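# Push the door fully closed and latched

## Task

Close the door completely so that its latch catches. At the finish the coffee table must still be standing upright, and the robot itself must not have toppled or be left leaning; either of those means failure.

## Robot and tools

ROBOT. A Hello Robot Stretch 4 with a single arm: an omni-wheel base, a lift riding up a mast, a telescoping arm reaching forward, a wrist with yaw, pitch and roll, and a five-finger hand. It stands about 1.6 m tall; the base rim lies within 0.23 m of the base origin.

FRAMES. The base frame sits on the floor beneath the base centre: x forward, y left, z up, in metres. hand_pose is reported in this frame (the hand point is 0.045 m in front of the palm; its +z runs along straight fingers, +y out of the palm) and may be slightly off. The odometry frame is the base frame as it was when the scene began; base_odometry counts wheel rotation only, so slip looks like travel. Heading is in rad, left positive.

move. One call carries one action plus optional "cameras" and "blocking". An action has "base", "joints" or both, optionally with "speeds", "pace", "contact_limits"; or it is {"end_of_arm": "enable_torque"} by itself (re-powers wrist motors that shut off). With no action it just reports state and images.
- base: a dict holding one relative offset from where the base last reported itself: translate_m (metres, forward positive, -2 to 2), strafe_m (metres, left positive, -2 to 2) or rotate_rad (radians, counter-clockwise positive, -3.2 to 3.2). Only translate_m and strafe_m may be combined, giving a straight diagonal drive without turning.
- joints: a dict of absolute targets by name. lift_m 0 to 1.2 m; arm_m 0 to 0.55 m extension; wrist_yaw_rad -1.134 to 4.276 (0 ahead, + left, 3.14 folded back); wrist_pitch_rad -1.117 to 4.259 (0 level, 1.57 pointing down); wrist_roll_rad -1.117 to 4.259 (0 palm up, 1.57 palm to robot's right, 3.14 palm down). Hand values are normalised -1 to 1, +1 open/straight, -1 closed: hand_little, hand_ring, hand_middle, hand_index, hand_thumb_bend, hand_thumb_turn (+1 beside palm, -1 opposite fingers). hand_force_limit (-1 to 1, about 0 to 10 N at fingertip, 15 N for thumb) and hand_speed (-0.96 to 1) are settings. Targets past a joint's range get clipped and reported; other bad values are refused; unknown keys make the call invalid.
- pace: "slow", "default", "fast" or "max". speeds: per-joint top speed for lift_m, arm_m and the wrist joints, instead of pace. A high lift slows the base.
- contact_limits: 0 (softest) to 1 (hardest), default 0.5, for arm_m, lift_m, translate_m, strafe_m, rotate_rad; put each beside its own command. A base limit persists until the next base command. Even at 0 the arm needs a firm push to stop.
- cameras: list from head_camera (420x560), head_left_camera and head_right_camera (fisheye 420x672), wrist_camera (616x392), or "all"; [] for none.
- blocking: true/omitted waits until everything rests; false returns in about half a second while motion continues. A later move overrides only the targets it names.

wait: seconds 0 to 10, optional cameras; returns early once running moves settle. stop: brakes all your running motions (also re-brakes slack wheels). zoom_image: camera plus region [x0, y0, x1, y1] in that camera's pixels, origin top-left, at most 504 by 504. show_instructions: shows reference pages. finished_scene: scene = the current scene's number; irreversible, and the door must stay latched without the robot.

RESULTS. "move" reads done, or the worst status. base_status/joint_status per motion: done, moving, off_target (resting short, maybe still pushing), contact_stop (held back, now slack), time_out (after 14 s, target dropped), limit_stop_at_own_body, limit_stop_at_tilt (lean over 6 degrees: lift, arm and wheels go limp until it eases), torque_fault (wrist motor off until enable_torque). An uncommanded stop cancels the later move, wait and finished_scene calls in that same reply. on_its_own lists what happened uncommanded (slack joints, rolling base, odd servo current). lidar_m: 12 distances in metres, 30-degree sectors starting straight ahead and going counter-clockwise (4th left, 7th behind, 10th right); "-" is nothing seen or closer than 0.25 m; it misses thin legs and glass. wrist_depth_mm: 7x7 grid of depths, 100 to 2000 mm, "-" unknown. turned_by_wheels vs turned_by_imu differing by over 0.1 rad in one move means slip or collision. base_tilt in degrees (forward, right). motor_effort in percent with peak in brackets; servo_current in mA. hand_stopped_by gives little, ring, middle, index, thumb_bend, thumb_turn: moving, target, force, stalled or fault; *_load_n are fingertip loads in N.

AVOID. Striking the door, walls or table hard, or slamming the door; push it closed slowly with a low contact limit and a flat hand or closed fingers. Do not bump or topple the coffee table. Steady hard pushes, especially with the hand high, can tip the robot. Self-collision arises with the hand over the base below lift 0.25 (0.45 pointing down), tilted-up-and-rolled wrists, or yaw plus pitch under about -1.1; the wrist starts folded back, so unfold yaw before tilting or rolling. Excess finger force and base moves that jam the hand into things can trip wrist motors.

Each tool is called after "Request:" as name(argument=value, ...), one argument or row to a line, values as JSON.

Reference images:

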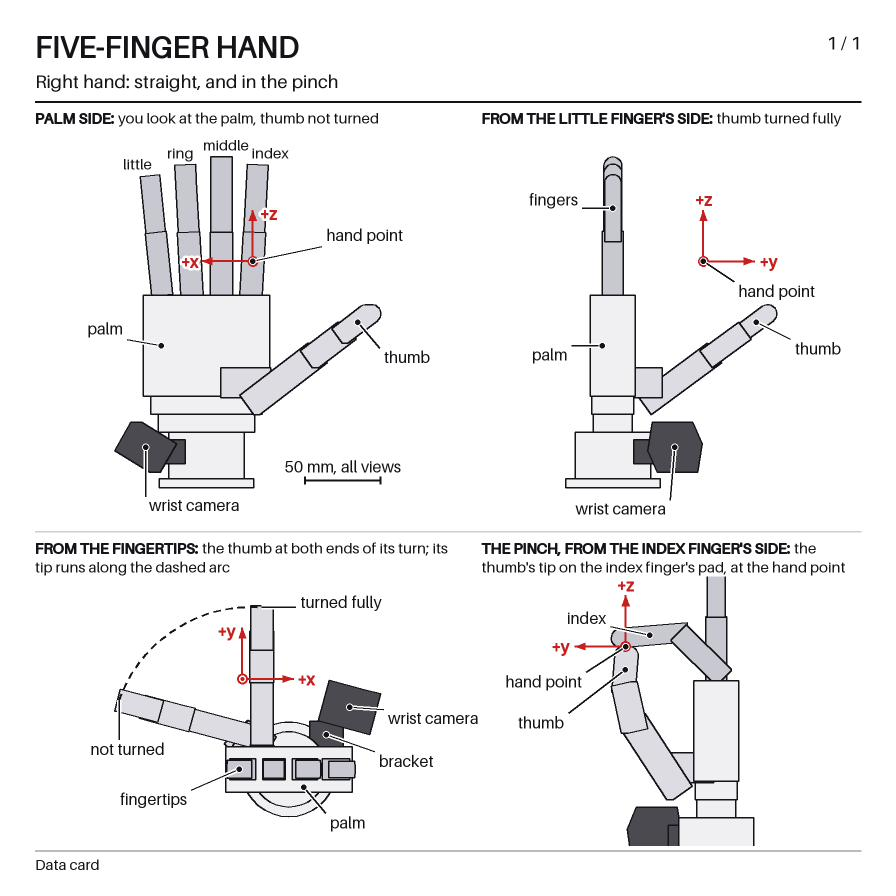

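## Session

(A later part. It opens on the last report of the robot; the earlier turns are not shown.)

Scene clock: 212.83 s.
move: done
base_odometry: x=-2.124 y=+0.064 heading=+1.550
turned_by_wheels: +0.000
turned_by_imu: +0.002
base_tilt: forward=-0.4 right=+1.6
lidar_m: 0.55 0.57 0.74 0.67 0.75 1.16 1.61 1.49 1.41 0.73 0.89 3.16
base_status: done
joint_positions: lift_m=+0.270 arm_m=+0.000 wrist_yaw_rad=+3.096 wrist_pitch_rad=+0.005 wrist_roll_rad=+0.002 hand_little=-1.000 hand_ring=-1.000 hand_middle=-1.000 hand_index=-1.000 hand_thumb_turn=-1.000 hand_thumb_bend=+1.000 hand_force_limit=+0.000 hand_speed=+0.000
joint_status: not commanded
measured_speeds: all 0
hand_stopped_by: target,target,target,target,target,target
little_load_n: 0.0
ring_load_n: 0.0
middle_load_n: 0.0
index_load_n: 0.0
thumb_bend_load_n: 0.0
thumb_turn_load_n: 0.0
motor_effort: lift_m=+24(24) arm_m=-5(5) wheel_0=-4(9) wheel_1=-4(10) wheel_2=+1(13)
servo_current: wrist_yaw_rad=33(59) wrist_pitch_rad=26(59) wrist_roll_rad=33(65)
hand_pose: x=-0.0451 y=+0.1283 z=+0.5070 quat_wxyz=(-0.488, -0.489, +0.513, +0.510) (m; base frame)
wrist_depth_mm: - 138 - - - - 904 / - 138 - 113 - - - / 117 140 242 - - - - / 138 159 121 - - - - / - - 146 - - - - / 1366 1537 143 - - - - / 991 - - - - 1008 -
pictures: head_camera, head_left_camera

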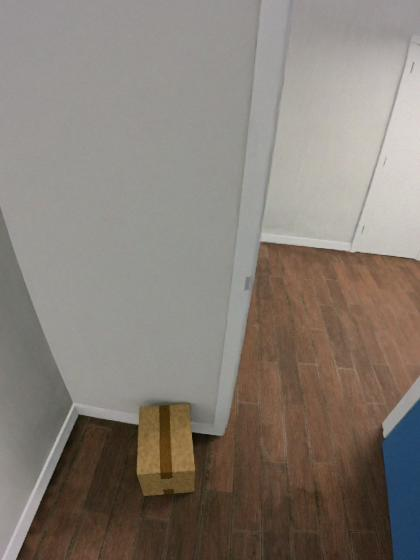

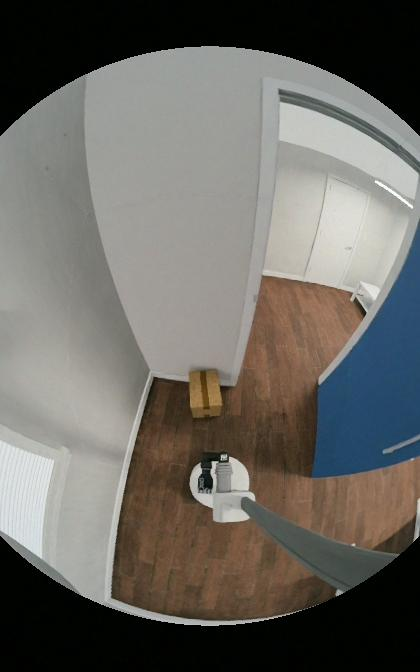

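Request:
move(
  base={"translate_m": -0.65},
)

Request:
move(
  base={"strafe_m": -1.25},
  cameras=["head_camera", "head_left_camera"],
)

Scene clock: 220.03 s.
move: done
base_odometry: x=-2.138 y=-0.586 heading=+1.549
turned_by_wheels: +0.000
turned_by_imu: +0.004
base_tilt: forward=-0.4 right=+1.6
lidar_m: 1.17 1.00 0.75 0.73 0.86 0.98 0.94 1.06 1.08 1.27 0.91 1.23
base_status: done
joint_positions: lift_m=+0.270 arm_m=+0.000 wrist_yaw_rad=+3.096 wrist_pitch_rad=+0.005 wrist_roll_rad=+0.002 hand_little=-1.000 hand_ring=-1.000 hand_middle=-1.000 hand_index=-1.000 hand_thumb_turn=-1.000 hand_thumb_bend=+1.000 hand_force_limit=+0.000 hand_speed=+0.000
joint_status: not commanded
measured_speeds: all 0
hand_stopped_by: target,target,target,target,target,target
little_load_n: 0.0
ring_load_n: 0.0
middle_load_n: 0.0
index_load_n: 0.0
thumb_bend_load_n: 0.0
thumb_turn_load_n: 0.0
motor_effort: lift_m=+23(24) arm_m=-5(5) wheel_0=-2(10) wheel_1=-3(8) wheel_2=+2(13)
servo_current: wrist_yaw_rad=46(65) wrist_pitch_rad=46(72) wrist_roll_rad=39(59)
hand_pose: x=-0.0451 y=+0.1283 z=+0.5070 quat_wxyz=(-0.488, -0.489, +0.513, +0.510) (m; base frame)
wrist_depth_mm: - 138 - - - - - / - 139 - 113 - - - / 118 140 247 - - - - / 138 162 120 - - - - / - - 146 - - - - / - - 144 - - - - / 1008 - - - - 1008 946
pictures: none

Scene clock: 225.53 s.
move: done
base_odometry: x=-0.888 y=-0.613 heading=+1.549
turned_by_wheels: +0.000
turned_by_imu: -0.002
base_tilt: forward=-0.4 right=+1.6
lidar_m: 1.10 0.64 1.73 1.98 1.43 0.30 0.28 0.32 0.46 1.64 1.77 1.39
base_status: done
joint_positions: lift_m=+0.270 arm_m=+0.000 wrist_yaw_rad=+3.096 wrist_pitch_rad=+0.005 wrist_roll_rad=+0.002 hand_little=-1.000 hand_ring=-1.000 hand_middle=-1.000 hand_index=-1.000 hand_thumb_turn=-1.000 hand_thumb_bend=+1.000 hand_force_limit=+0.000 hand_speed=+0.000
joint_status: not commanded
measured_speeds: all 0
hand_stopped_by: target,target,target,target,target,target
little_load_n: 0.0
ring_load_n: 0.0
middle_load_n: 0.0
index_load_n: 0.0
thumb_bend_load_n: 0.0
thumb_turn_load_n: 0.0
motor_effort: lift_m=+23(24) arm_m=-5(5) wheel_0=+0(10) wheel_1=-1(12) wheel_2=+0(3)
servo_current: wrist_yaw_rad=46(65) wrist_pitch_rad=39(65) wrist_roll_rad=39(65)
hand_pose: x=-0.0451 y=+0.1283 z=+0.5070 quat_wxyz=(-0.488, -0.489, +0.513, +0.510) (m; base frame)
wrist_depth_mm: - 138 - - - - - / - 139 723 113 - - - / 118 140 228 - - - - / 138 154 121 - - - - / - - 146 - - - - / 1182 - 143 - - - - / 991 - - - - 1008 991
pictures: head_camera, head_left_camera

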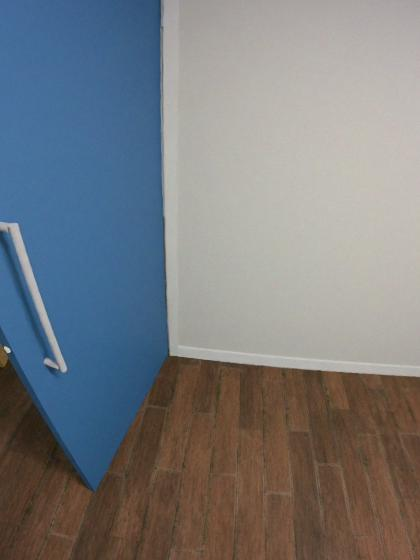

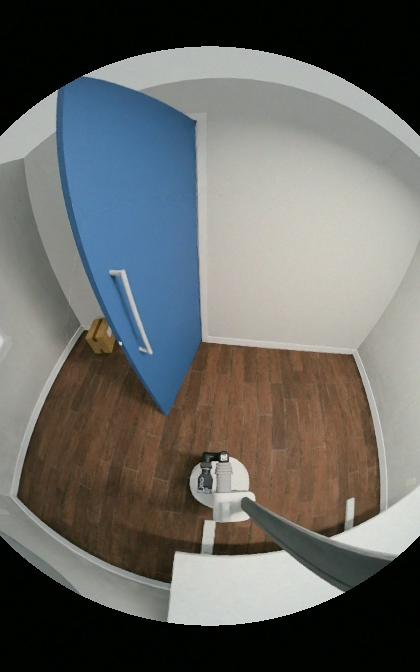

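Request:
move(
  base={"translate_m": 0.2},
)

Request:
move(
  base={"rotate_rad": 0.87},
  joints={"arm_m": 0.2},
)

Request:
move(
  base={"translate_m": 0.5, "strafe_m": 0.14},
  pace="slow",
  cameras=["head_camera", "head_left_camera"],
)

Scene clock: 230.13 s.
move: done
base_odometry: x=-0.884 y=-0.413 heading=+1.550
turned_by_wheels: +0.000
turned_by_imu: -0.001
base_tilt: forward=-0.4 right=+1.6
lidar_m: 0.99 0.49 0.53 1.97 1.69 0.51 0.48 0.56 0.81 1.68 1.51 1.19
base_status: done
joint_positions: lift_m=+0.270 arm_m=+0.000 wrist_yaw_rad=+3.096 wrist_pitch_rad=+0.005 wrist_roll_rad=+0.002 hand_little=-1.000 hand_ring=-1.000 hand_middle=-1.000 hand_index=-1.000 hand_thumb_turn=-1.000 hand_thumb_bend=+1.000 hand_force_limit=+0.000 hand_speed=+0.000
joint_status: not commanded
measured_speeds: all 0
hand_stopped_by: target,target,target,target,target,target
little_load_n: 0.0
ring_load_n: 0.0
middle_load_n: 0.0
index_load_n: 0.0
thumb_bend_load_n: 0.0
thumb_turn_load_n: 0.0
motor_effort: lift_m=+23(24) arm_m=-4(5) wheel_0=+3(8) wheel_1=+3(8) wheel_2=-2(13)
servo_current: wrist_yaw_rad=46(52) wrist_pitch_rad=39(65) wrist_roll_rad=33(65)
hand_pose: x=-0.0451 y=+0.1283 z=+0.5070 quat_wxyz=(-0.488, -0.489, +0.513, +0.510) (m; base frame)
wrist_depth_mm: - 138 - - - - - / - 139 904 113 - - - / 121 141 239 - - - - / 138 171 121 - - - - / - - 146 - - - - / 1229 1255 143 - - 1281 1229 / 1008 - - - - 1025 1008
pictures: none

Scene clock: 231.83 s.
move: done
base_odometry: x=-0.884 y=-0.413 heading=+2.419
turned_by_wheels: +0.869
turned_by_imu: +0.874
base_tilt: forward=-0.4 right=+1.6
lidar_m: 0.50 1.96 1.99 1.38 0.46 0.49 0.65 1.68 1.73 1.22 1.13 0.67
base_status: done
joint_positions: lift_m=+0.270 arm_m=+0.200 wrist_yaw_rad=+3.096 wrist_pitch_rad=+0.005 wrist_roll_rad=+0.002 hand_little=-1.000 hand_ring=-1.000 hand_middle=-1.000 hand_index=-1.000 hand_thumb_turn=-1.000 hand_thumb_bend=+1.000 hand_force_limit=+0.000 hand_speed=+0.000
joint_status: all done
measured_speeds: all 0
hand_stopped_by: target,target,target,target,target,target
little_load_n: 0.0
ring_load_n: 0.0
middle_load_n: 0.0
index_load_n: 0.0
thumb_bend_load_n: 0.0
thumb_turn_load_n: 0.0
motor_effort: lift_m=+23(24) arm_m=+5(6) wheel_0=-3(8) wheel_1=-1(10) wheel_2=-4(11)
servo_current: wrist_yaw_rad=46(59) wrist_pitch_rad=46(59) wrist_roll_rad=52(59)
hand_pose: x=+0.1546 y=+0.1283 z=+0.5070 quat_wxyz=(-0.488, -0.489, +0.513, +0.510) (m; base frame)
wrist_depth_mm: 108 - - - - - - / 108 174 - 116 - - - / 110 175 340 - - - - / 173 221 462 - - - - / 355 404 146 - - - - / 1160 1281 143 - - 1281 - / 931 - - - - - 946
pictures: none

Scene clock: 238.27 s.
move: done
base_odometry: x=-1.352 y=-0.188 heading=+2.419
turned_by_wheels: +0.000
turned_by_imu: +0.001
base_tilt: forward=-0.4 right=+1.6
lidar_m: 0.26 1.46 1.52 1.53 1.44 0.73 0.90 2.16 1.60 1.08 0.42 0.25
base_status: done
joint_positions: lift_m=+0.270 arm_m=+0.200 wrist_yaw_rad=+3.096 wrist_pitch_rad=+0.005 wrist_roll_rad=+0.002 hand_little=-1.000 hand_ring=-1.000 hand_middle=-1.000 hand_index=-1.000 hand_thumb_turn=-1.000 hand_thumb_bend=+1.000 hand_force_limit=+0.000 hand_speed=+0.000
joint_status: not commanded
measured_speeds: all 0
hand_stopped_by: target,target,target,target,target,target
little_load_n: 0.0
ring_load_n: 0.0
middle_load_n: 0.0
index_load_n: 0.0
thumb_bend_load_n: 0.0
thumb_turn_load_n: 0.0
motor_effort: lift_m=+24(24) arm_m=+5(5) wheel_0=+3(23) wheel_1=+3(9) wheel_2=-4(9)
servo_current: wrist_yaw_rad=39(59) wrist_pitch_rad=46(59) wrist_roll_rad=46(65)
hand_pose: x=+0.1546 y=+0.1283 z=+0.5070 quat_wxyz=(-0.488, -0.489, +0.513, +0.510) (m; base frame)
wrist_depth_mm: 107 - - - 1921 - - / 108 174 - 117 - - - / 110 175 338 - - - - / 172 291 - - - - - / 359 1921 146 - - - - / 1182 1281 143 - - 1281 1229 / 931 - - - - 1025 1008
pictures: head_camera, head_left_camera

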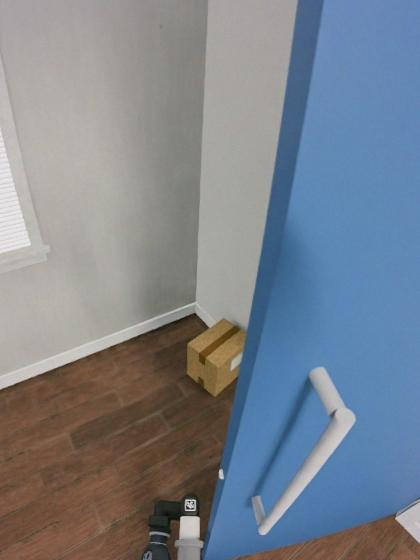

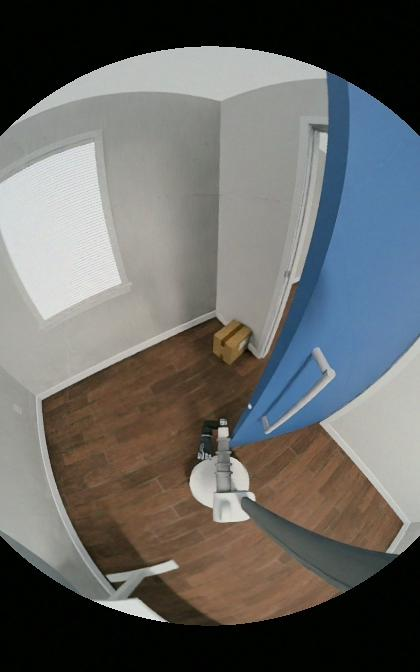

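Request:
move(
  base={"translate_m": -0.22},
)

Request:
move(
  base={"strafe_m": -0.17},
)

Request:
move(
  base={"translate_m": 0.4, "strafe_m": -0.08},
  pace="slow",
  cameras=["head_camera", "head_left_camera"],
)

Scene clock: 244.17 s.
move: done
base_odometry: x=-1.187 y=-0.333 heading=+2.419
turned_by_wheels: +0.000
turned_by_imu: +0.002
base_tilt: forward=-0.4 right=+1.6
lidar_m: 0.47 1.64 1.69 1.39 0.93 0.56 0.77 1.69 1.71 1.17 0.80 0.43
base_status: done
joint_positions: lift_m=+0.270 arm_m=+0.200 wrist_yaw_rad=+3.096 wrist_pitch_rad=+0.005 wrist_roll_rad=+0.002 hand_little=-1.000 hand_ring=-1.000 hand_middle=-1.000 hand_index=-1.000 hand_thumb_turn=-1.000 hand_thumb_bend=+1.000 hand_force_limit=+0.000 hand_speed=+0.000
joint_status: not commanded
measured_speeds: all 0
hand_stopped_by: target,target,target,target,target,target
little_load_n: 0.0
ring_load_n: 0.0
middle_load_n: 0.0
index_load_n: 0.0
thumb_bend_load_n: 0.0
thumb_turn_load_n: 0.0
motor_effort: lift_m=+24(24) arm_m=+5(5) wheel_0=-2(9) wheel_1=-2(8) wheel_2=+4(13)
servo_current: wrist_yaw_rad=39(59) wrist_pitch_rad=46(59) wrist_roll_rad=46(65)
hand_pose: x=+0.1547 y=+0.1283 z=+0.5070 quat_wxyz=(-0.488, -0.489, +0.513, +0.510) (m; base frame)
wrist_depth_mm: 107 - - - - - - / 108 185 - 116 - - - / 109 175 338 - - - - / 173 223 - - - - - / 357 1863 146 - - - - / 1255 1255 143 - - 1281 - / 931 - - - - 1008 1025
pictures: none

Scene clock: 246.00 s.
move: done
base_odometry: x=-1.074 y=-0.206 heading=+2.419
turned_by_wheels: +0.000
turned_by_imu: +0.000
base_tilt: forward=-0.4 right=+1.6
lidar_m: 0.41 1.75 1.79 1.58 0.70 0.70 0.92 1.88 1.55 1.07 0.86 0.51
base_status: done
joint_positions: lift_m=+0.270 arm_m=+0.200 wrist_yaw_rad=+3.096 wrist_pitch_rad=+0.005 wrist_roll_rad=+0.002 hand_little=-1.000 hand_ring=-1.000 hand_middle=-1.000 hand_index=-1.000 hand_thumb_turn=-1.000 hand_thumb_bend=+1.000 hand_force_limit=+0.000 hand_speed=+0.000
joint_status: not commanded
measured_speeds: all 0
hand_stopped_by: target,target,target,target,target,target
little_load_n: 0.0
ring_load_n: -0.5
middle_load_n: 0.0
index_load_n: 0.0
thumb_bend_load_n: 0.0
thumb_turn_load_n: 0.0
motor_effort: lift_m=+23(24) arm_m=+5(5) wheel_0=+1(11) wheel_1=-1(12) wheel_2=+0(3)
servo_current: wrist_yaw_rad=46(59) wrist_pitch_rad=39(59) wrist_roll_rad=33(59)
hand_pose: x=+0.1547 y=+0.1283 z=+0.5070 quat_wxyz=(-0.488, -0.489, +0.513, +0.510) (m; base frame)
wrist_depth_mm: 107 - - - - - - / 109 172 - 118 - - - / 109 175 338 - - - - / 173 222 - - - - - / 359 1863 146 - - - - / 1255 413 143 - - 1255 1229 / 946 - - - - 1008 976
pictures: none

Scene clock: 251.33 s.
move: done
base_odometry: x=-1.321 y=+0.119 heading=+2.419
turned_by_wheels: +0.000
turned_by_imu: -0.002
base_tilt: forward=-0.4 right=+1.6
lidar_m: 0.36 0.36 1.50 1.86 1.76 1.06 1.33 2.15 1.07 0.76 0.45 0.37
base_status: done
joint_positions: lift_m=+0.270 arm_m=+0.200 wrist_yaw_rad=+3.099 wrist_pitch_rad=+0.005 wrist_roll_rad=+0.002 hand_little=-1.000 hand_ring=-1.000 hand_middle=-1.000 hand_index=-1.000 hand_thumb_turn=-1.000 hand_thumb_bend=+1.000 hand_force_limit=+0.000 hand_speed=+0.000
joint_status: not commanded
measured_speeds: all 0
hand_stopped_by: target,target,target,target,target,target
little_load_n: 0.0
ring_load_n: 0.0
middle_load_n: 0.0
index_load_n: 0.0
thumb_bend_load_n: 0.0
thumb_turn_load_n: 0.0
motor_effort: lift_m=+24(24) arm_m=+5(5) wheel_0=+2(8) wheel_1=+4(6) wheel_2=-6(10)
servo_current: wrist_yaw_rad=39(59) wrist_pitch_rad=46(59) wrist_roll_rad=46(59)
hand_pose: x=+0.1544 y=+0.1278 z=+0.5070 quat_wxyz=(-0.488, -0.490, +0.512, +0.509) (m; base frame)
wrist_depth_mm: 107 - - - - - - / 107 151 - - - - - / 109 174 336 - - - - / 173 222 455 - - - - / - 404 146 - - - - / 1336 404 143 - - 1366 1366 / 946 - - - - 1008 1008
pictures: head_camera, head_left_camera

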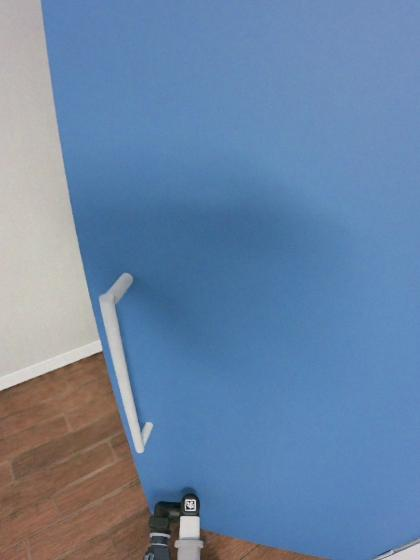

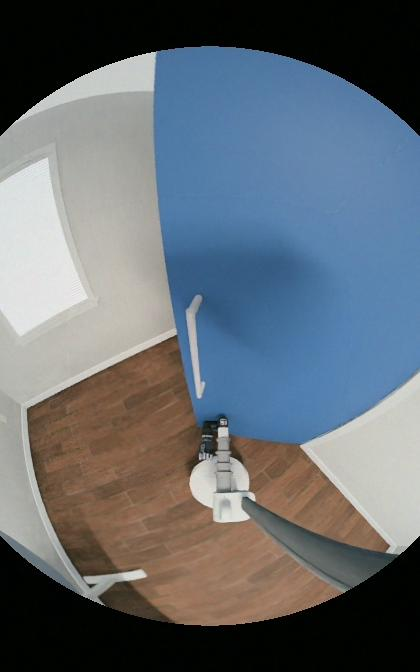

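Request:
move(
  base={"translate_m": -0.42, "strafe_m": 0.2},
)

Request:
move(
  base={"rotate_rad": -0.87},
)

Request:
move(
  base={"strafe_m": 0.72},
  cameras=["head_camera", "head_left_camera"],
)

Scene clock: 256.77 s.
move: done
base_odometry: x=-1.139 y=-0.309 heading=+2.419
turned_by_wheels: +0.000
turned_by_imu: +0.002
base_tilt: forward=-0.4 right=+1.6
lidar_m: 0.78 1.68 1.76 1.45 0.61 0.58 0.79 1.69 1.70 1.16 1.00 0.83
base_status: done
joint_positions: lift_m=+0.270 arm_m=+0.200 wrist_yaw_rad=+3.099 wrist_pitch_rad=+0.005 wrist_roll_rad=+0.002 hand_little=-1.000 hand_ring=-1.000 hand_middle=-1.000 hand_index=-1.000 hand_thumb_turn=-1.000 hand_thumb_bend=+1.000 hand_force_limit=+0.000 hand_speed=+0.000
joint_status: not commanded
measured_speeds: all 0
hand_stopped_by: target,target,target,target,target,target
little_load_n: 0.0
ring_load_n: 0.0
middle_load_n: 0.0
index_load_n: 0.0
thumb_bend_load_n: 0.0
thumb_turn_load_n: 0.0
motor_effort: lift_m=+23(24) arm_m=+4(5) wheel_0=-2(11) wheel_1=-3(6) wheel_2=+1(13)
servo_current: wrist_yaw_rad=33(59) wrist_pitch_rad=39(59) wrist_roll_rad=52(65)
hand_pose: x=+0.1544 y=+0.1278 z=+0.5070 quat_wxyz=(-0.488, -0.490, +0.512, +0.509) (m; base frame)
wrist_depth_mm: 107 - - - - - - / 107 152 - 116 - - - / 109 170 336 - - - - / 156 222 455 - - - - / 359 407 146 - - - - / 1336 402 143 - - 1205 - / 960 - - - - 1008 1008
pictures: none

Scene clock: 258.37 s.
move: done
base_odometry: x=-1.139 y=-0.309 heading=+1.549
turned_by_wheels: -0.869
turned_by_imu: -0.874
base_tilt: forward=-0.4 right=+1.6
lidar_m: 0.92 0.79 0.85 1.71 1.76 1.37 0.58 0.60 0.90 1.95 1.44 1.12
base_status: done
joint_positions: lift_m=+0.270 arm_m=+0.200 wrist_yaw_rad=+3.099 wrist_pitch_rad=+0.005 wrist_roll_rad=+0.002 hand_little=-1.000 hand_ring=-1.000 hand_middle=-1.000 hand_index=-1.000 hand_thumb_turn=-1.000 hand_thumb_bend=+1.000 hand_force_limit=+0.000 hand_speed=+0.000
joint_status: not commanded
measured_speeds: all 0
hand_stopped_by: target,target,target,target,target,target
little_load_n: 0.0
ring_load_n: 0.0
middle_load_n: 0.0
index_load_n: 0.0
thumb_bend_load_n: 0.0
thumb_turn_load_n: 0.0
motor_effort: lift_m=+24(24) arm_m=+5(5) wheel_0=+3(8) wheel_1=+1(10) wheel_2=+4(11)
servo_current: wrist_yaw_rad=26(59) wrist_pitch_rad=39(65) wrist_roll_rad=39(59)
hand_pose: x=+0.1544 y=+0.1278 z=+0.5070 quat_wxyz=(-0.488, -0.490, +0.512, +0.509) (m; base frame)
wrist_depth_mm: 107 - - - - - - / 108 185 397 113 - - - / 109 175 338 - - - - / 173 221 330 - - - - / 357 373 146 - - - - / 1229 1281 143 - - 1366 1336 / 917 - - - - 1008 1008
pictures: none

Scene clock: 262.10 s.
move: done
base_odometry: x=-1.859 y=-0.294 heading=+1.549
turned_by_wheels: +0.000
turned_by_imu: +0.001
base_tilt: forward=-0.4 right=+1.6
lidar_m: 0.55 0.92 1.01 0.97 1.07 1.28 1.28 1.07 0.96 2.66 1.51 0.55
base_status: done
joint_positions: lift_m=+0.270 arm_m=+0.200 wrist_yaw_rad=+3.099 wrist_pitch_rad=+0.005 wrist_roll_rad=+0.002 hand_little=-1.000 hand_ring=-1.000 hand_middle=-1.000 hand_index=-1.000 hand_thumb_turn=-1.000 hand_thumb_bend=+1.000 hand_force_limit=+0.000 hand_speed=+0.000
joint_status: not commanded
measured_speeds: all 0
hand_stopped_by: target,target,target,target,target,target
little_load_n: 0.0
ring_load_n: 0.0
middle_load_n: 0.0
index_load_n: 0.0
thumb_bend_load_n: -0.5
thumb_turn_load_n: 0.0
motor_effort: lift_m=+24(24) arm_m=+5(5) wheel_0=-1(12) wheel_1=+2(11) wheel_2=+0(2)
servo_current: wrist_yaw_rad=46(59) wrist_pitch_rad=46(65) wrist_roll_rad=39(59)
hand_pose: x=+0.1544 y=+0.1278 z=+0.5070 quat_wxyz=(-0.488, -0.490, +0.512, +0.509) (m; base frame)
wrist_depth_mm: 108 - - - - - - / 108 176 379 113 - - - / 110 174 336 - - - - / 172 222 332 - - - - / 357 370 146 - - - - / 1160 399 143 - - 1366 1182 / 931 - - - - 1008 1008
pictures: head_camera, head_left_camera

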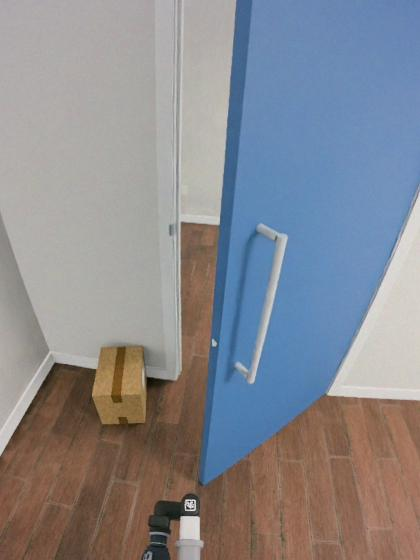

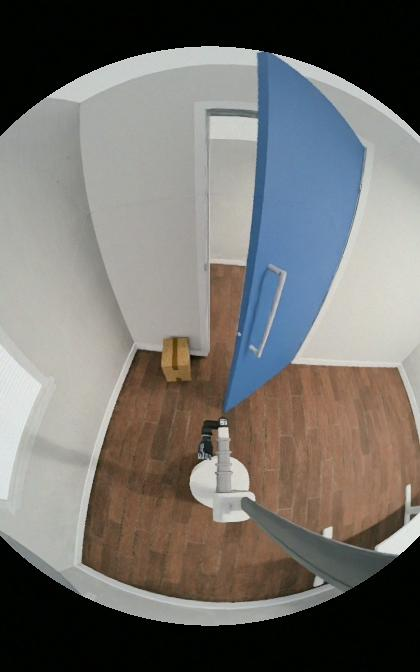

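Request:
move(
  base={"strafe_m": -0.17},
)

Request:
move(
  base={"translate_m": 0.42, "strafe_m": 0.12},
  pace="slow",
  cameras=["head_camera", "head_left_camera"],
)

Scene clock: 265.07 s.
move: done
base_odometry: x=-1.689 y=-0.297 heading=+1.549
turned_by_wheels: +0.000
turned_by_imu: +0.000
base_tilt: forward=-0.3 right=+1.6
lidar_m: 0.55 0.98 1.18 1.15 1.25 1.32 1.28 0.85 0.86 2.49 1.52 0.82
base_status: done
joint_positions: lift_m=+0.270 arm_m=+0.200 wrist_yaw_rad=+3.099 wrist_pitch_rad=+0.005 wrist_roll_rad=+0.002 hand_little=-1.000 hand_ring=-1.000 hand_middle=-1.000 hand_index=-1.000 hand_thumb_turn=-1.000 hand_thumb_bend=+1.000 hand_force_limit=+0.000 hand_speed=+0.000
joint_status: not commanded
measured_speeds: all 0
hand_stopped_by: target,target,target,target,target,target
little_load_n: 0.0
ring_load_n: 0.0
middle_load_n: 0.0
index_load_n: 0.0
thumb_bend_load_n: 0.0
thumb_turn_load_n: -0.5
motor_effort: lift_m=+24(24) arm_m=+4(5) wheel_0=+0(12) wheel_1=-1(11) wheel_2=+0(1)
servo_current: wrist_yaw_rad=39(59) wrist_pitch_rad=46(72) wrist_roll_rad=46(59)
hand_pose: x=+0.1544 y=+0.1278 z=+0.5070 quat_wxyz=(-0.488, -0.490, +0.512, +0.509) (m; base frame)
wrist_depth_mm: 107 - - - - - - / 108 173 382 113 - - - / 109 175 336 - - - - / 173 221 306 - - - - / 357 382 147 - - - - / 364 379 143 - - 1366 1255 / 946 - - - - 1008 1025
pictures: none

Scene clock: 270.67 s.
move: done
base_odometry: x=-1.800 y=+0.125 heading=+1.550
turned_by_wheels: +0.000
turned_by_imu: -0.002
base_tilt: forward=-0.4 right=+1.6
lidar_m: 0.34 0.40 0.67 1.00 1.08 1.67 1.70 1.24 1.49 2.15 0.94 0.46
base_status: done
joint_positions: lift_m=+0.270 arm_m=+0.200 wrist_yaw_rad=+3.099 wrist_pitch_rad=+0.005 wrist_roll_rad=+0.002 hand_little=-1.000 hand_ring=-1.000 hand_middle=-1.000 hand_index=-1.000 hand_thumb_turn=-1.000 hand_thumb_bend=+1.000 hand_force_limit=+0.000 hand_speed=+0.000
joint_status: not commanded
measured_speeds: all 0
hand_stopped_by: target,target,target,target,target,target
little_load_n: 0.0
ring_load_n: 0.0
middle_load_n: 0.0
index_load_n: 0.0
thumb_bend_load_n: 0.0
thumb_turn_load_n: 0.0
motor_effort: lift_m=+23(24) arm_m=+5(5) wheel_0=+2(6) wheel_1=+5(8) wheel_2=-4(11)
servo_current: wrist_yaw_rad=46(65) wrist_pitch_rad=26(72) wrist_roll_rad=39(59)
hand_pose: x=+0.1542 y=+0.1276 z=+0.5070 quat_wxyz=(-0.489, -0.490, +0.512, +0.509) (m; base frame)
wrist_depth_mm: 107 - - - - - - / 106 150 - - - - - / 108 174 338 - - - - / 174 221 452 - - - - / - 404 146 - - - - / 1229 404 143 - - 1397 1281 / 946 - - - - 1008 1008
pictures: head_camera, head_left_camera

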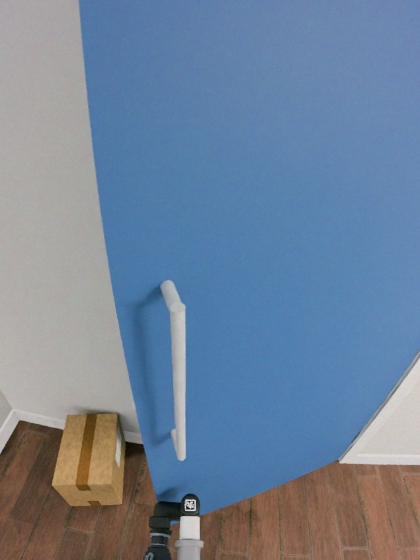

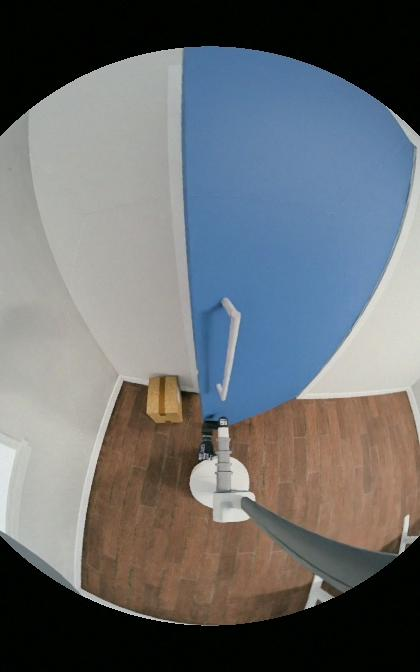

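Request:
move(
  base={"translate_m": 0.25},
  pace="slow",
  contact_limits={"translate_m": 0.6},
  cameras=["head_camera", "head_left_camera", "head_right_camera"],
)

Scene clock: 275.23 s.
move: done
base_odometry: x=-1.795 y=+0.375 heading=+1.550
turned_by_wheels: +0.000
turned_by_imu: -0.001
base_tilt: forward=-0.3 right=+1.6
lidar_m: 0.34 0.35 0.39 1.00 1.07 1.61 1.94 1.48 1.85 1.51 0.61 0.42
base_status: done
joint_positions: lift_m=+0.270 arm_m=+0.200 wrist_yaw_rad=+3.099 wrist_pitch_rad=+0.005 wrist_roll_rad=+0.002 hand_little=-1.000 hand_ring=-1.000 hand_middle=-1.000 hand_index=-1.000 hand_thumb_turn=-1.000 hand_thumb_bend=+1.000 hand_force_limit=+0.000 hand_speed=+0.000
joint_status: not commanded
measured_speeds: all 0
hand_stopped_by: target,target,target,target,target,target
little_load_n: 0.0
ring_load_n: 0.0
middle_load_n: 0.0
index_load_n: -0.5
thumb_bend_load_n: 0.0
thumb_turn_load_n: 0.0
motor_effort: lift_m=+24(24) arm_m=+5(5) wheel_0=+3(7) wheel_1=+3(7) wheel_2=-4(10)
servo_current: wrist_yaw_rad=33(59) wrist_pitch_rad=39(65) wrist_roll_rad=46(85)
contact_limits: translate_m 0.6
hand_pose: x=+0.1542 y=+0.1276 z=+0.5070 quat_wxyz=(-0.489, -0.490, +0.512, +0.509) (m; base frame)
wrist_depth_mm: 107 - - - - - 1255 / 108 172 - - - - 1308 / 109 174 332 - - - - / 173 221 445 - - - - / - 404 146 - - - - / 1255 402 143 - - 1366 1281 / 931 - - - - 1025 1008
pictures: head_camera, head_left_camera, head_right_camera

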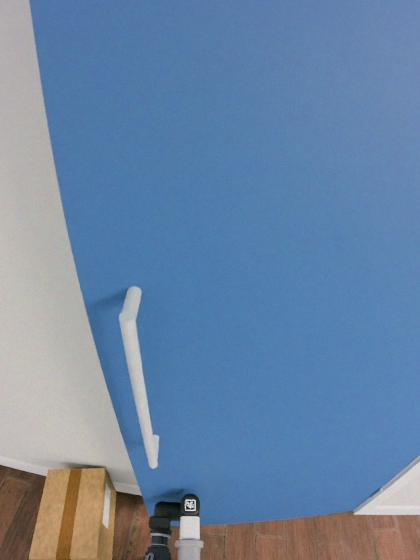

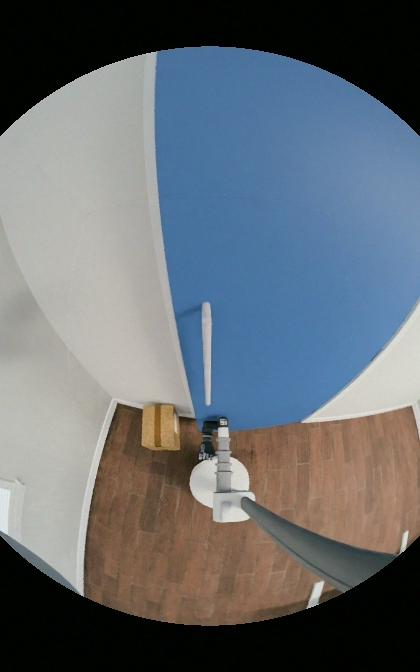

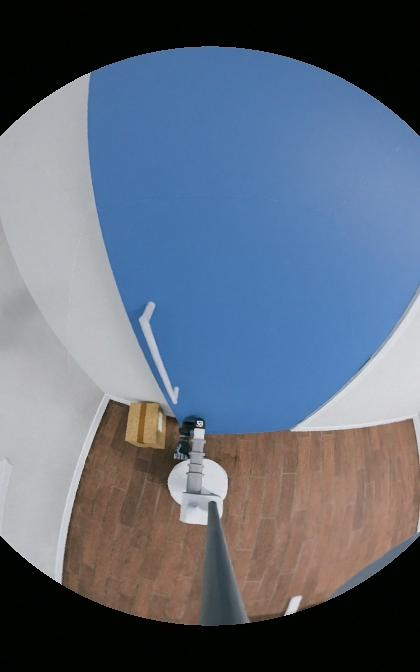

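Request:
move(
  base={"translate_m": 0.12},
  pace="slow",
  contact_limits={"translate_m": 0.7},
  cameras=["head_camera", "head_left_camera"],
)

Scene clock: 279.33 s.
move: done
base_odometry: x=-1.792 y=+0.494 heading=+1.550
turned_by_wheels: +0.000
turned_by_imu: +0.000
base_tilt: forward=-0.4 right=+1.6
lidar_m: 0.32 0.36 0.33 0.44 1.07 1.54 2.08 1.55 2.06 1.17 0.52 0.38
base_status: done
joint_positions: lift_m=+0.270 arm_m=+0.200 wrist_yaw_rad=+3.100 wrist_pitch_rad=+0.005 wrist_roll_rad=+0.002 hand_little=-1.000 hand_ring=-1.000 hand_middle=-1.000 hand_index=-1.000 hand_thumb_turn=-1.000 hand_thumb_bend=+1.000 hand_force_limit=+0.000 hand_speed=+0.000
joint_status: not commanded
measured_speeds: all 0
hand_stopped_by: target,target,target,target,target,target
little_load_n: 0.0
ring_load_n: 0.0
middle_load_n: 0.0
index_load_n: 0.0
thumb_bend_load_n: 0.0
thumb_turn_load_n: 0.0
motor_effort: lift_m=+23(24) arm_m=+5(6) wheel_0=+6(8) wheel_1=+8(8) wheel_2=-12(12)
servo_current: wrist_yaw_rad=26(59) wrist_pitch_rad=65(65) wrist_roll_rad=39(59)
contact_limits: translate_m 0.7
hand_pose: x=+0.1542 y=+0.1275 z=+0.5070 quat_wxyz=(-0.489, -0.490, +0.512, +0.509) (m; base frame)
wrist_depth_mm: 107 - - - - - 1281 / 107 152 - - - - 1281 / 109 171 336 - - - - / 174 222 462 - - - - / - 404 146 - - - - / 1336 404 143 - - 1336 - / 960 - - - - 1025 1008
pictures: head_camera, head_left_camera

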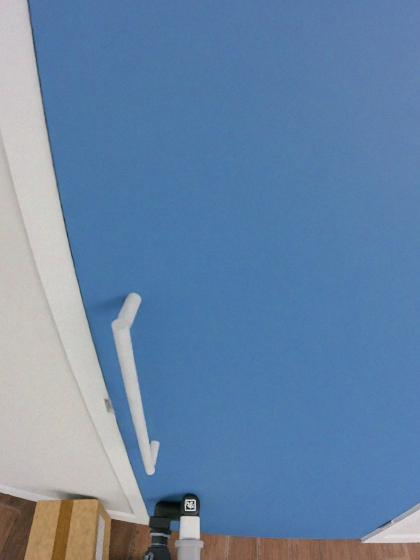

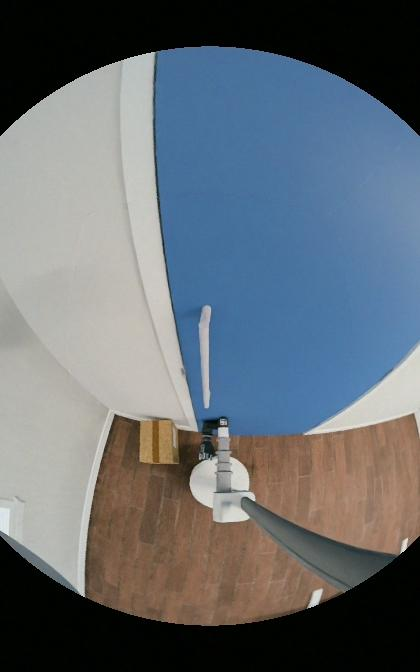

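Request:
move(
  base={"translate_m": 0.05},
  pace="slow",
  contact_limits={"translate_m": 0.8},
  cameras=["head_camera", "head_left_camera"],
)

Scene clock: 282.37 s.
move: done
base_odometry: x=-1.791 y=+0.544 heading=+1.550
turned_by_wheels: +0.000
turned_by_imu: +0.103
base_tilt: forward=-0.5 right=+1.6
lidar_m: 0.29 0.36 0.28 0.95 1.03 1.81 2.06 1.62 2.40 0.80 0.42 0.35
base_status: done
joint_positions: lift_m=+0.270 arm_m=+0.199 wrist_yaw_rad=+3.098 wrist_pitch_rad=+0.005 wrist_roll_rad=+0.002 hand_little=-1.000 hand_ring=-1.000 hand_middle=-1.000 hand_index=-1.000 hand_thumb_turn=-1.000 hand_thumb_bend=+1.000 hand_force_limit=+0.000 hand_speed=+0.000
joint_status: not commanded
measured_speeds: all 0
hand_stopped_by: target,target,target,target,target,target
little_load_n: 0.0
ring_load_n: 0.0
middle_load_n: 0.0
index_load_n: 0.0
thumb_bend_load_n: 0.0
thumb_turn_load_n: 0.0
motor_effort: lift_m=+23(24) arm_m=+13(16) wheel_0=+7(18) wheel_1=+9(16) wheel_2=-18(26)
servo_current: wrist_yaw_rad=39(52) wrist_pitch_rad=46(59) wrist_roll_rad=39(65)
contact_limits: translate_m 0.8
hand_pose: x=+0.1537 y=+0.1280 z=+0.5071 quat_wxyz=(-0.488, -0.490, +0.512, +0.509) (m; base frame)
wrist_depth_mm: 107 - - - - - 1336 / 108 178 - - - - 1366 / 109 175 382 - - - - / 172 293 - - - - - / 1756 1863 146 - - - - / 1160 1255 143 - - 1397 1255 / 946 - - - - 1025 1008
pictures: head_camera, head_left_camera

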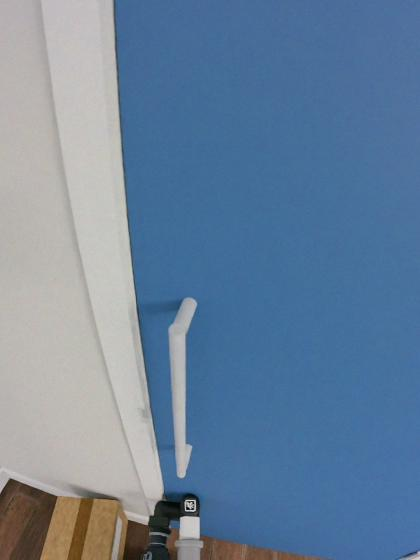

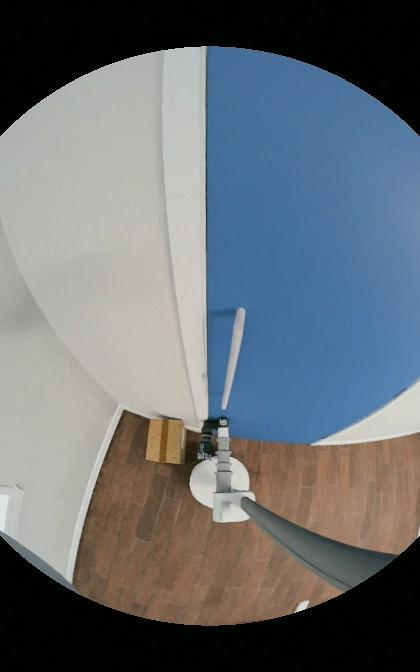

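Request:
zoom_image(
  camera="head_camera",
  region=[80, 330, 220, 470],
)

Scaled by 3.600 from the camera's 420x560 image, which has a finer 1200x1600 frame.

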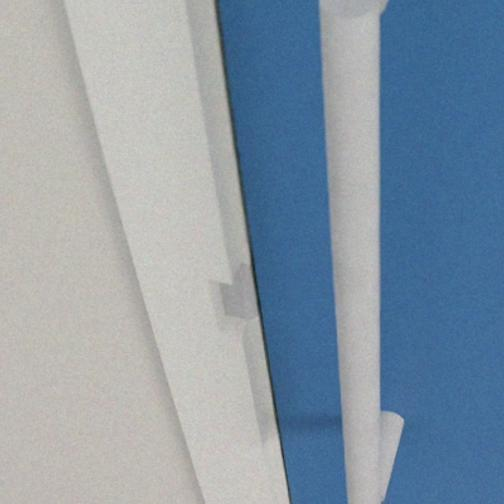

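Request:
move(
  base={"translate_m": -0.2},
  cameras=["head_camera", "head_left_camera", "head_right_camera"],
)

Request:
zoom_image(
  camera="head_camera",
  region=[60, 260, 200, 420],
)

Scene clock: 289.43 s.
move: done
base_odometry: x=-1.795 y=+0.344 heading=+1.550
turned_by_wheels: +0.000
turned_by_imu: +0.001
base_tilt: forward=-0.4 right=+1.6
lidar_m: 0.51 0.40 0.47 0.99 1.11 1.88 1.90 1.42 2.01 1.29 0.67 0.54
base_status: done
joint_positions: lift_m=+0.270 arm_m=+0.200 wrist_yaw_rad=+3.098 wrist_pitch_rad=+0.005 wrist_roll_rad=+0.002 hand_little=-1.000 hand_ring=-1.000 hand_middle=-1.000 hand_index=-1.000 hand_thumb_turn=-1.000 hand_thumb_bend=+1.000 hand_force_limit=+0.000 hand_speed=+0.000
joint_status: not commanded
measured_speeds: all 0
hand_stopped_by: target,target,target,target,target,target
little_load_n: 0.0
ring_load_n: -0.5
middle_load_n: 0.0
index_load_n: 0.0
thumb_bend_load_n: 0.0
thumb_turn_load_n: 0.0
motor_effort: lift_m=+23(23) arm_m=+5(13) wheel_0=-1(8) wheel_1=-2(8) wheel_2=+2(15)
servo_current: wrist_yaw_rad=46(59) wrist_pitch_rad=26(65) wrist_roll_rad=52(59)
hand_pose: x=+0.1545 y=+0.1280 z=+0.5071 quat_wxyz=(-0.488, -0.490, +0.512, +0.509) (m; base frame)
wrist_depth_mm: 107 - - - - - - / 108 179 - - - - 1308 / 109 174 357 - - - - / 173 222 - - - - - / - 1863 146 - - - - / 1255 427 143 - - 1366 1229 / 946 - - - - 1025 1008
pictures: head_camera, head_left_camera, head_right_camera

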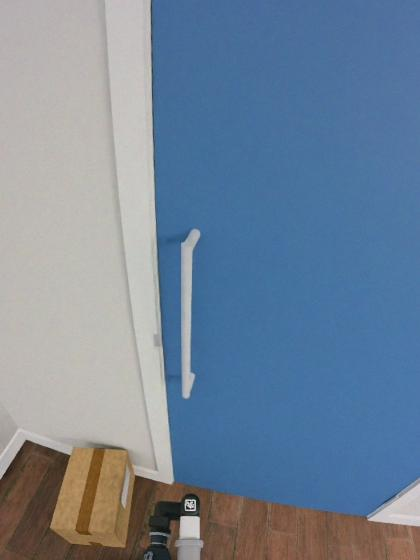

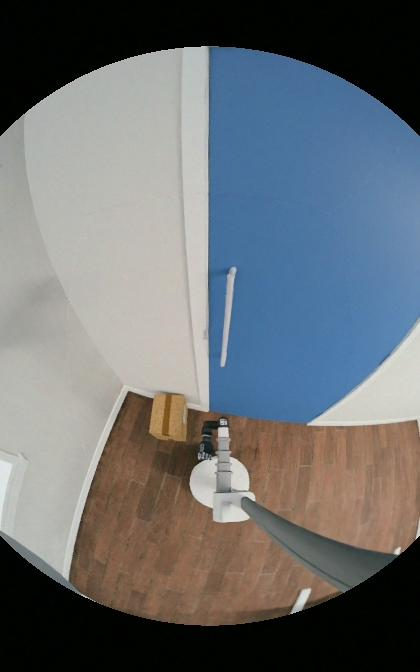

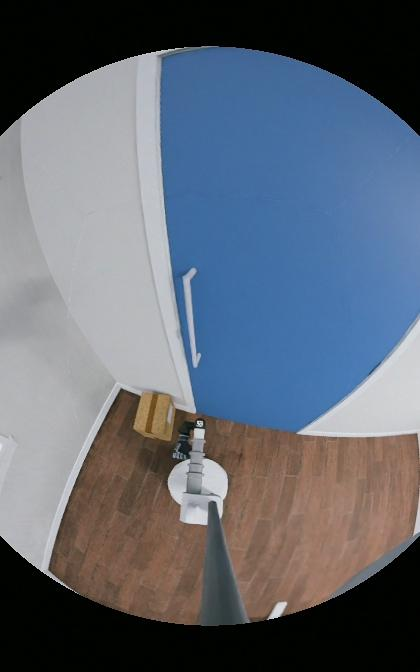

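Scaled by 3.150 from the camera's 420x560 image, which has a finer 1200x1600 frame.

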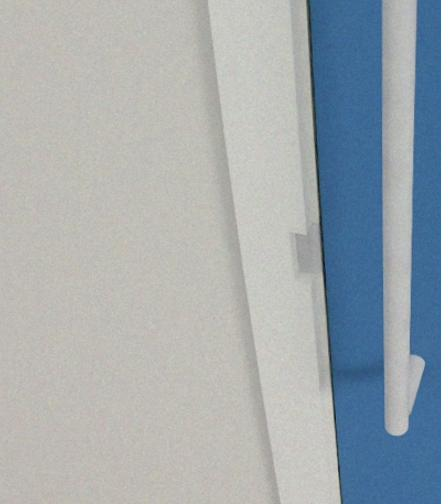

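Request:
finished_scene(
  scene=1,
)

The scene is finished: the task was done.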